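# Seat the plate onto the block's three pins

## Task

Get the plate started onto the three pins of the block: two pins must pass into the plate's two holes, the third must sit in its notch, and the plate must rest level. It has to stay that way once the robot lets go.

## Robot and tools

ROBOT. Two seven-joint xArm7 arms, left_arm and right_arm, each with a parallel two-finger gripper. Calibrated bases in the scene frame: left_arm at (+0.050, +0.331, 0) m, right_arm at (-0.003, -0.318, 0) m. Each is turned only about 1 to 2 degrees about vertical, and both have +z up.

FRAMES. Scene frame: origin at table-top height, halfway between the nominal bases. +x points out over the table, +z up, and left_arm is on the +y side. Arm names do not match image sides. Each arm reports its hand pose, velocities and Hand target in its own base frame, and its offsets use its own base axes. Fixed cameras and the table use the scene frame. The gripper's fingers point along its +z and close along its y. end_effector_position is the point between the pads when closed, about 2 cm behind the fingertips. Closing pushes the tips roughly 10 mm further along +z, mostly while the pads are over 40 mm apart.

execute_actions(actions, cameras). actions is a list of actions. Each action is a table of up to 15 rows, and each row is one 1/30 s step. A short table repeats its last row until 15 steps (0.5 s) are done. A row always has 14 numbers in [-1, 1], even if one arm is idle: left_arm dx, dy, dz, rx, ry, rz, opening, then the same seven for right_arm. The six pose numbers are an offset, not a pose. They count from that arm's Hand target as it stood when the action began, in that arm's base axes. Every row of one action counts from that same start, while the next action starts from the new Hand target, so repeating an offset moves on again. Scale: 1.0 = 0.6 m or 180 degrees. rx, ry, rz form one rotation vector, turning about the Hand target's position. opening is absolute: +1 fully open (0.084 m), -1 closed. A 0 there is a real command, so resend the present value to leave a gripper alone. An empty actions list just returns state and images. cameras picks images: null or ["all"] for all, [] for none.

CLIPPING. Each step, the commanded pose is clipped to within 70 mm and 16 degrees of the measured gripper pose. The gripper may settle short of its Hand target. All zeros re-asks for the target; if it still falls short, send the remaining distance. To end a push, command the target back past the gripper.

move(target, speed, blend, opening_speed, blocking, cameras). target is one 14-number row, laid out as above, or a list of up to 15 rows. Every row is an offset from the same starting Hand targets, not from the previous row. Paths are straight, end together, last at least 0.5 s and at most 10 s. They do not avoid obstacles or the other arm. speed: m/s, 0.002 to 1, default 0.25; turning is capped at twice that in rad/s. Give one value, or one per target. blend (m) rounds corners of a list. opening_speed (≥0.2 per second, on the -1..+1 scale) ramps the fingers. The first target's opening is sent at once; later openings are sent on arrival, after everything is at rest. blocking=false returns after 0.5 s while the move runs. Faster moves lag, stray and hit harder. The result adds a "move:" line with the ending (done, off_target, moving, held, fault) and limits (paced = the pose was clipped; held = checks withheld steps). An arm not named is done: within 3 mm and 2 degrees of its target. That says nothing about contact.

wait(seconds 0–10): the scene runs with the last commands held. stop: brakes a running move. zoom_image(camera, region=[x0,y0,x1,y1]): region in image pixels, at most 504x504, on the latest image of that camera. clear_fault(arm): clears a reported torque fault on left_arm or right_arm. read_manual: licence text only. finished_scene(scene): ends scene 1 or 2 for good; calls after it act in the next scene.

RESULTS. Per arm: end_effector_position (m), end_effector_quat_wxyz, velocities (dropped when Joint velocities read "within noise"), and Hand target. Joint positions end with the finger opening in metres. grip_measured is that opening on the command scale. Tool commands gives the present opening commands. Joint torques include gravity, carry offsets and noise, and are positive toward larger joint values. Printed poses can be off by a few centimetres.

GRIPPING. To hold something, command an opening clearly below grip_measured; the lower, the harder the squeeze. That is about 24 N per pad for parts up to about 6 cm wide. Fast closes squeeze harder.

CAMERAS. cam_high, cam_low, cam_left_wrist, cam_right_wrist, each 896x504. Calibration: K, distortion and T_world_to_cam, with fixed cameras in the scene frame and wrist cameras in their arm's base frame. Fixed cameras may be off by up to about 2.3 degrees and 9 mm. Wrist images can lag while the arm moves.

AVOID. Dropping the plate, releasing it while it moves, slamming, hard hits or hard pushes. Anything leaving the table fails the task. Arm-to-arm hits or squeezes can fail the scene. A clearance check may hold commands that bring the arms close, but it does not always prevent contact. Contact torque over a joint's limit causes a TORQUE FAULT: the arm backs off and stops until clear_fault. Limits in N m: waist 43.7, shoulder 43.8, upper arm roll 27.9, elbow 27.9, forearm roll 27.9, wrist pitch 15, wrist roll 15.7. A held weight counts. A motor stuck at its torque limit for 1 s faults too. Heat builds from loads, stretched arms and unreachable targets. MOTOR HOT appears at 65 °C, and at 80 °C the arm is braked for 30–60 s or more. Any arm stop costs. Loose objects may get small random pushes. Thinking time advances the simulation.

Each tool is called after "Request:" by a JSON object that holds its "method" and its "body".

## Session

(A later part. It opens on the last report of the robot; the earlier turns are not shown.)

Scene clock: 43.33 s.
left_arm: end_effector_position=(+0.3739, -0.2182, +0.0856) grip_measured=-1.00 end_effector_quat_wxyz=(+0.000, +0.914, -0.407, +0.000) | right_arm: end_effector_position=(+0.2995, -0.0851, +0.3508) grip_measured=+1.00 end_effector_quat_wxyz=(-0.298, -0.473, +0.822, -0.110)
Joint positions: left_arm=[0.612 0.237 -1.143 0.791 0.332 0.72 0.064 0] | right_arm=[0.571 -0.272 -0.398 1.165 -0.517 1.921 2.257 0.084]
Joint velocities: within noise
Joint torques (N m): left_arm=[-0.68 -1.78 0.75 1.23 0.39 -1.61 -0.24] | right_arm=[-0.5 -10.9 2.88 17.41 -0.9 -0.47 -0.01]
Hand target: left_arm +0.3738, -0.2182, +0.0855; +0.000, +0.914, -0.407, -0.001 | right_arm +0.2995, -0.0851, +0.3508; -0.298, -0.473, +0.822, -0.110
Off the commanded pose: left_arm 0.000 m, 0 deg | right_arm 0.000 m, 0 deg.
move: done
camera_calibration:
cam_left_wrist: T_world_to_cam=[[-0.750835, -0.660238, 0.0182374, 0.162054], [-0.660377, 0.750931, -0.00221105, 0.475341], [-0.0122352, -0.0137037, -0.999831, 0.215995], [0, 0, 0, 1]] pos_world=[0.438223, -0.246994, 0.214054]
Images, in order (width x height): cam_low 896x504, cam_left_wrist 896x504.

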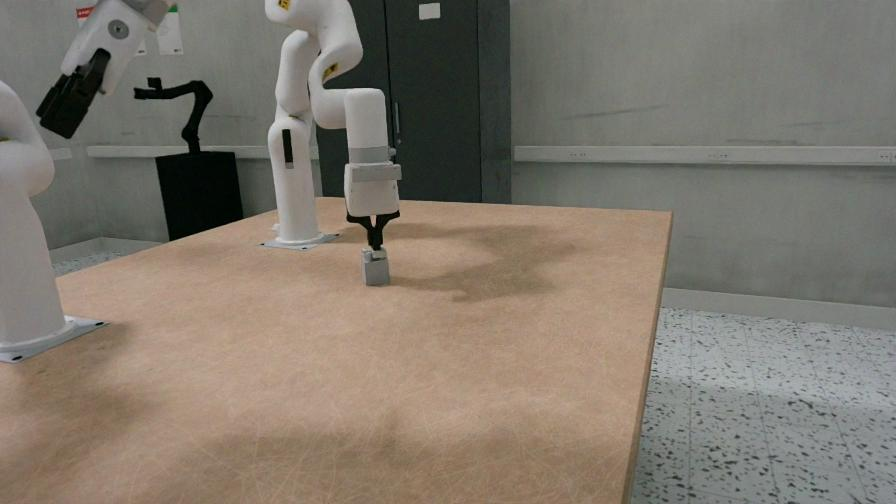

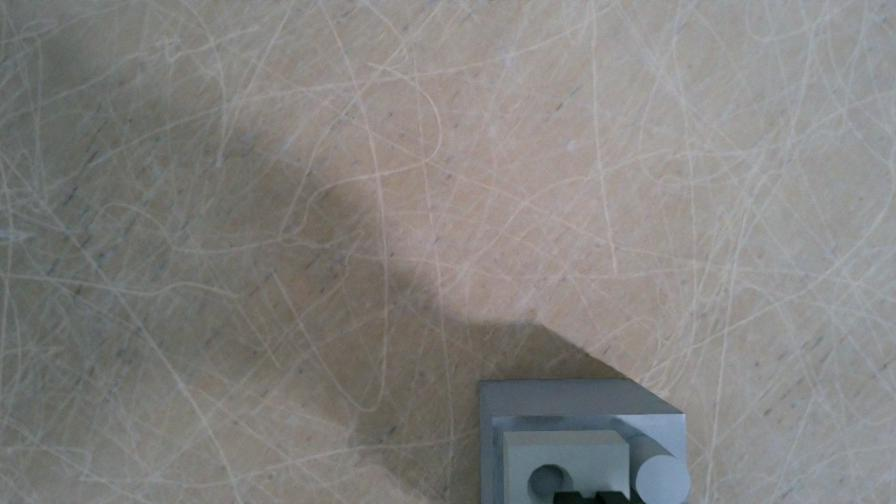

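Request:
{"method": "move", "body": {"target": [0,0,-0.0012,0,0,0,-1,0,0,0,0,0,0,1], "speed": 0.02, "cameras": ["cam_low"]}}

Request:
{"method": "move", "body": {"target": [[0,0,0.03,0,0,0,-1,0,0,0,0,0,0,1],[-0.081,0.079,0.0637,0,0,0,-1,0,0,0,0,0,0,1]], "speed": [0.05,0.15], "cameras": ["cam_low","cam_left_wrist"]}}

Request:
{"method": "zoom_image", "body": {"camera": "cam_left_wrist", "region": [440, 130, 660, 350]}}

Request:
{"method": "zoom_image", "body": {"camera": "cam_low", "region": [350, 240, 400, 290]}}

Scene clock: 44.50 s.
left_arm: end_effector_position=(+0.3738, -0.2182, +0.0848) grip_measured=-1.00 end_effector_quat_wxyz=(+0.000, +0.914, -0.407, -0.001) | right_arm: end_effector_position=(+0.2995, -0.0851, +0.3508) grip_measured=+1.00 end_effector_quat_wxyz=(-0.298, -0.473, +0.822, -0.110)
Joint positions: left_arm=[0.609 0.24 -1.14 0.791 0.335 0.719 0.061 0] | right_arm=[0.571 -0.272 -0.398 1.165 -0.517 1.921 2.257 0.084]
Joint velocities: within noise
Joint torques (N m): left_arm=[-0.63 -0.01 1.29 -0.34 0.67 -1.67 -0.22] | right_arm=[-0.43 -10.85 2.92 17.07 -0.97 -0.56 0.01]
Hand target: left_arm +0.3738, -0.2182, +0.0848; +0.000, +0.914, -0.407, -0.001 | right_arm +0.2995, -0.0851, +0.3508; -0.298, -0.473, +0.822, -0.110
Off the commanded pose: left_arm 0.000 m, 0 deg | right_arm 0.000 m, 0 deg.
move: done
Images, in order (width x height): cam_low 896x504.

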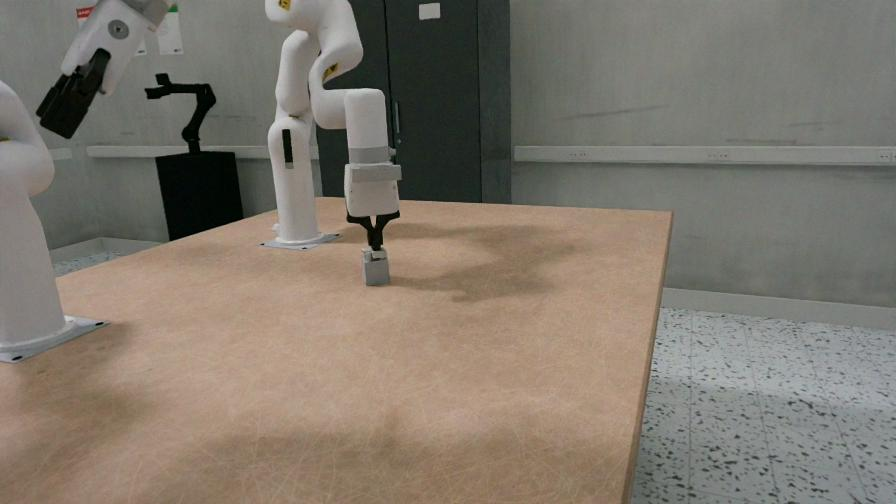

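Scene clock: 46.33 s.
left_arm: end_effector_position=(+0.3252, -0.1708, +0.1230) grip_measured=-1.00 end_effector_quat_wxyz=(-0.001, +0.914, -0.407, -0.001) | right_arm: end_effector_position=(+0.2995, -0.0851, +0.3508) grip_measured=+1.00 end_effector_quat_wxyz=(-0.298, -0.473, +0.822, -0.110)
Joint positions: left_arm=[0.576 -0.374 -1.055 0.605 -0.437 0.847 0.691 0] | right_arm=[0.571 -0.272 -0.398 1.165 -0.517 1.921 2.257 0.084]
Joint velocities: within noise
Joint torques (N m): left_arm=[-0.29 -4.46 6.33 10.85 -0.41 -1.73 0.11] | right_arm=[-0.15 -11.02 2.98 17.13 -1.08 -0.64 0.04]
Hand target: left_arm +0.3252, -0.1708, +0.1230; +0.000, +0.914, -0.407, -0.001 | right_arm +0.2995, -0.0851, +0.3508; -0.298, -0.473, +0.822, -0.110
Off the commanded pose: left_arm 0.000 m, 0 deg | right_arm 0.000 m, 0 deg.
move: done
camera_calibration:
cam_left_wrist: T_world_to_cam=[[-0.750735, -0.660347, 0.0184051, 0.156075], [-0.660483, 0.750839, -0.00179437, 0.407652], [-0.0126344, -0.0135033, -0.999829, 0.25354], [0, 0, 0, 1]] pos_world=[0.389622, -0.199594, 0.251355]
Images, in order (width x height): cam_low 896x504, cam_left_wrist 896x504.

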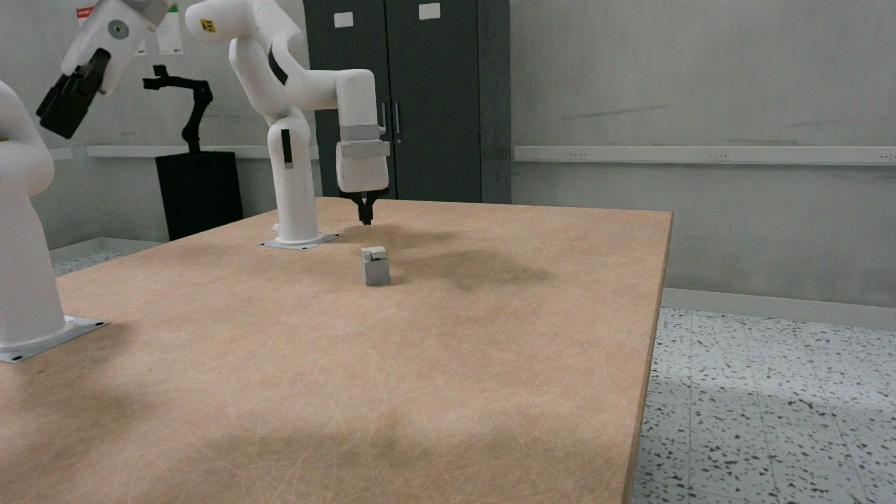

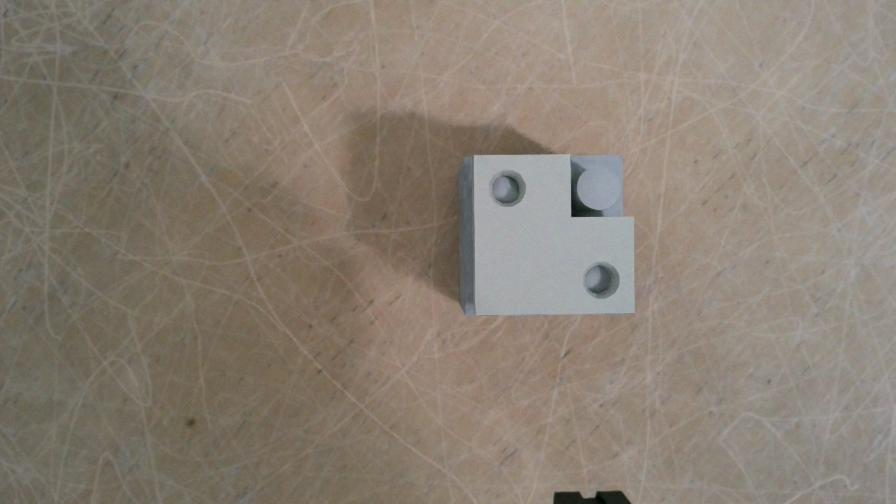

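Scaled by 2.291.

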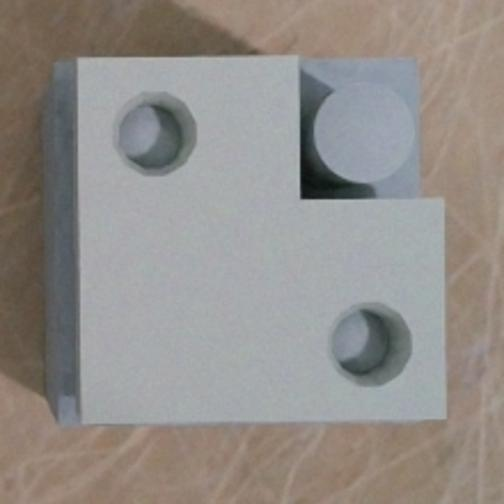

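Scaled by 10.080.

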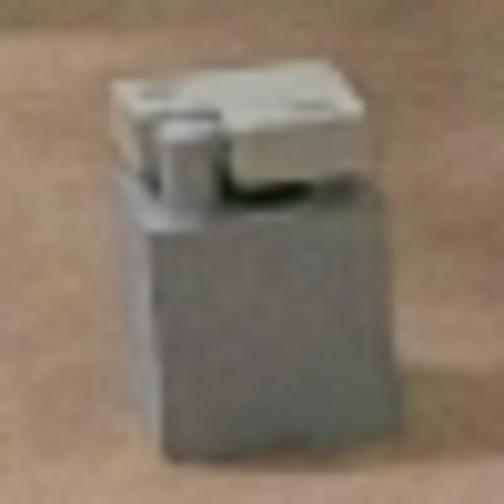

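Request:
{"method": "finished_scene", "body": {"scene": 2}}

The scene is finished: the task was done.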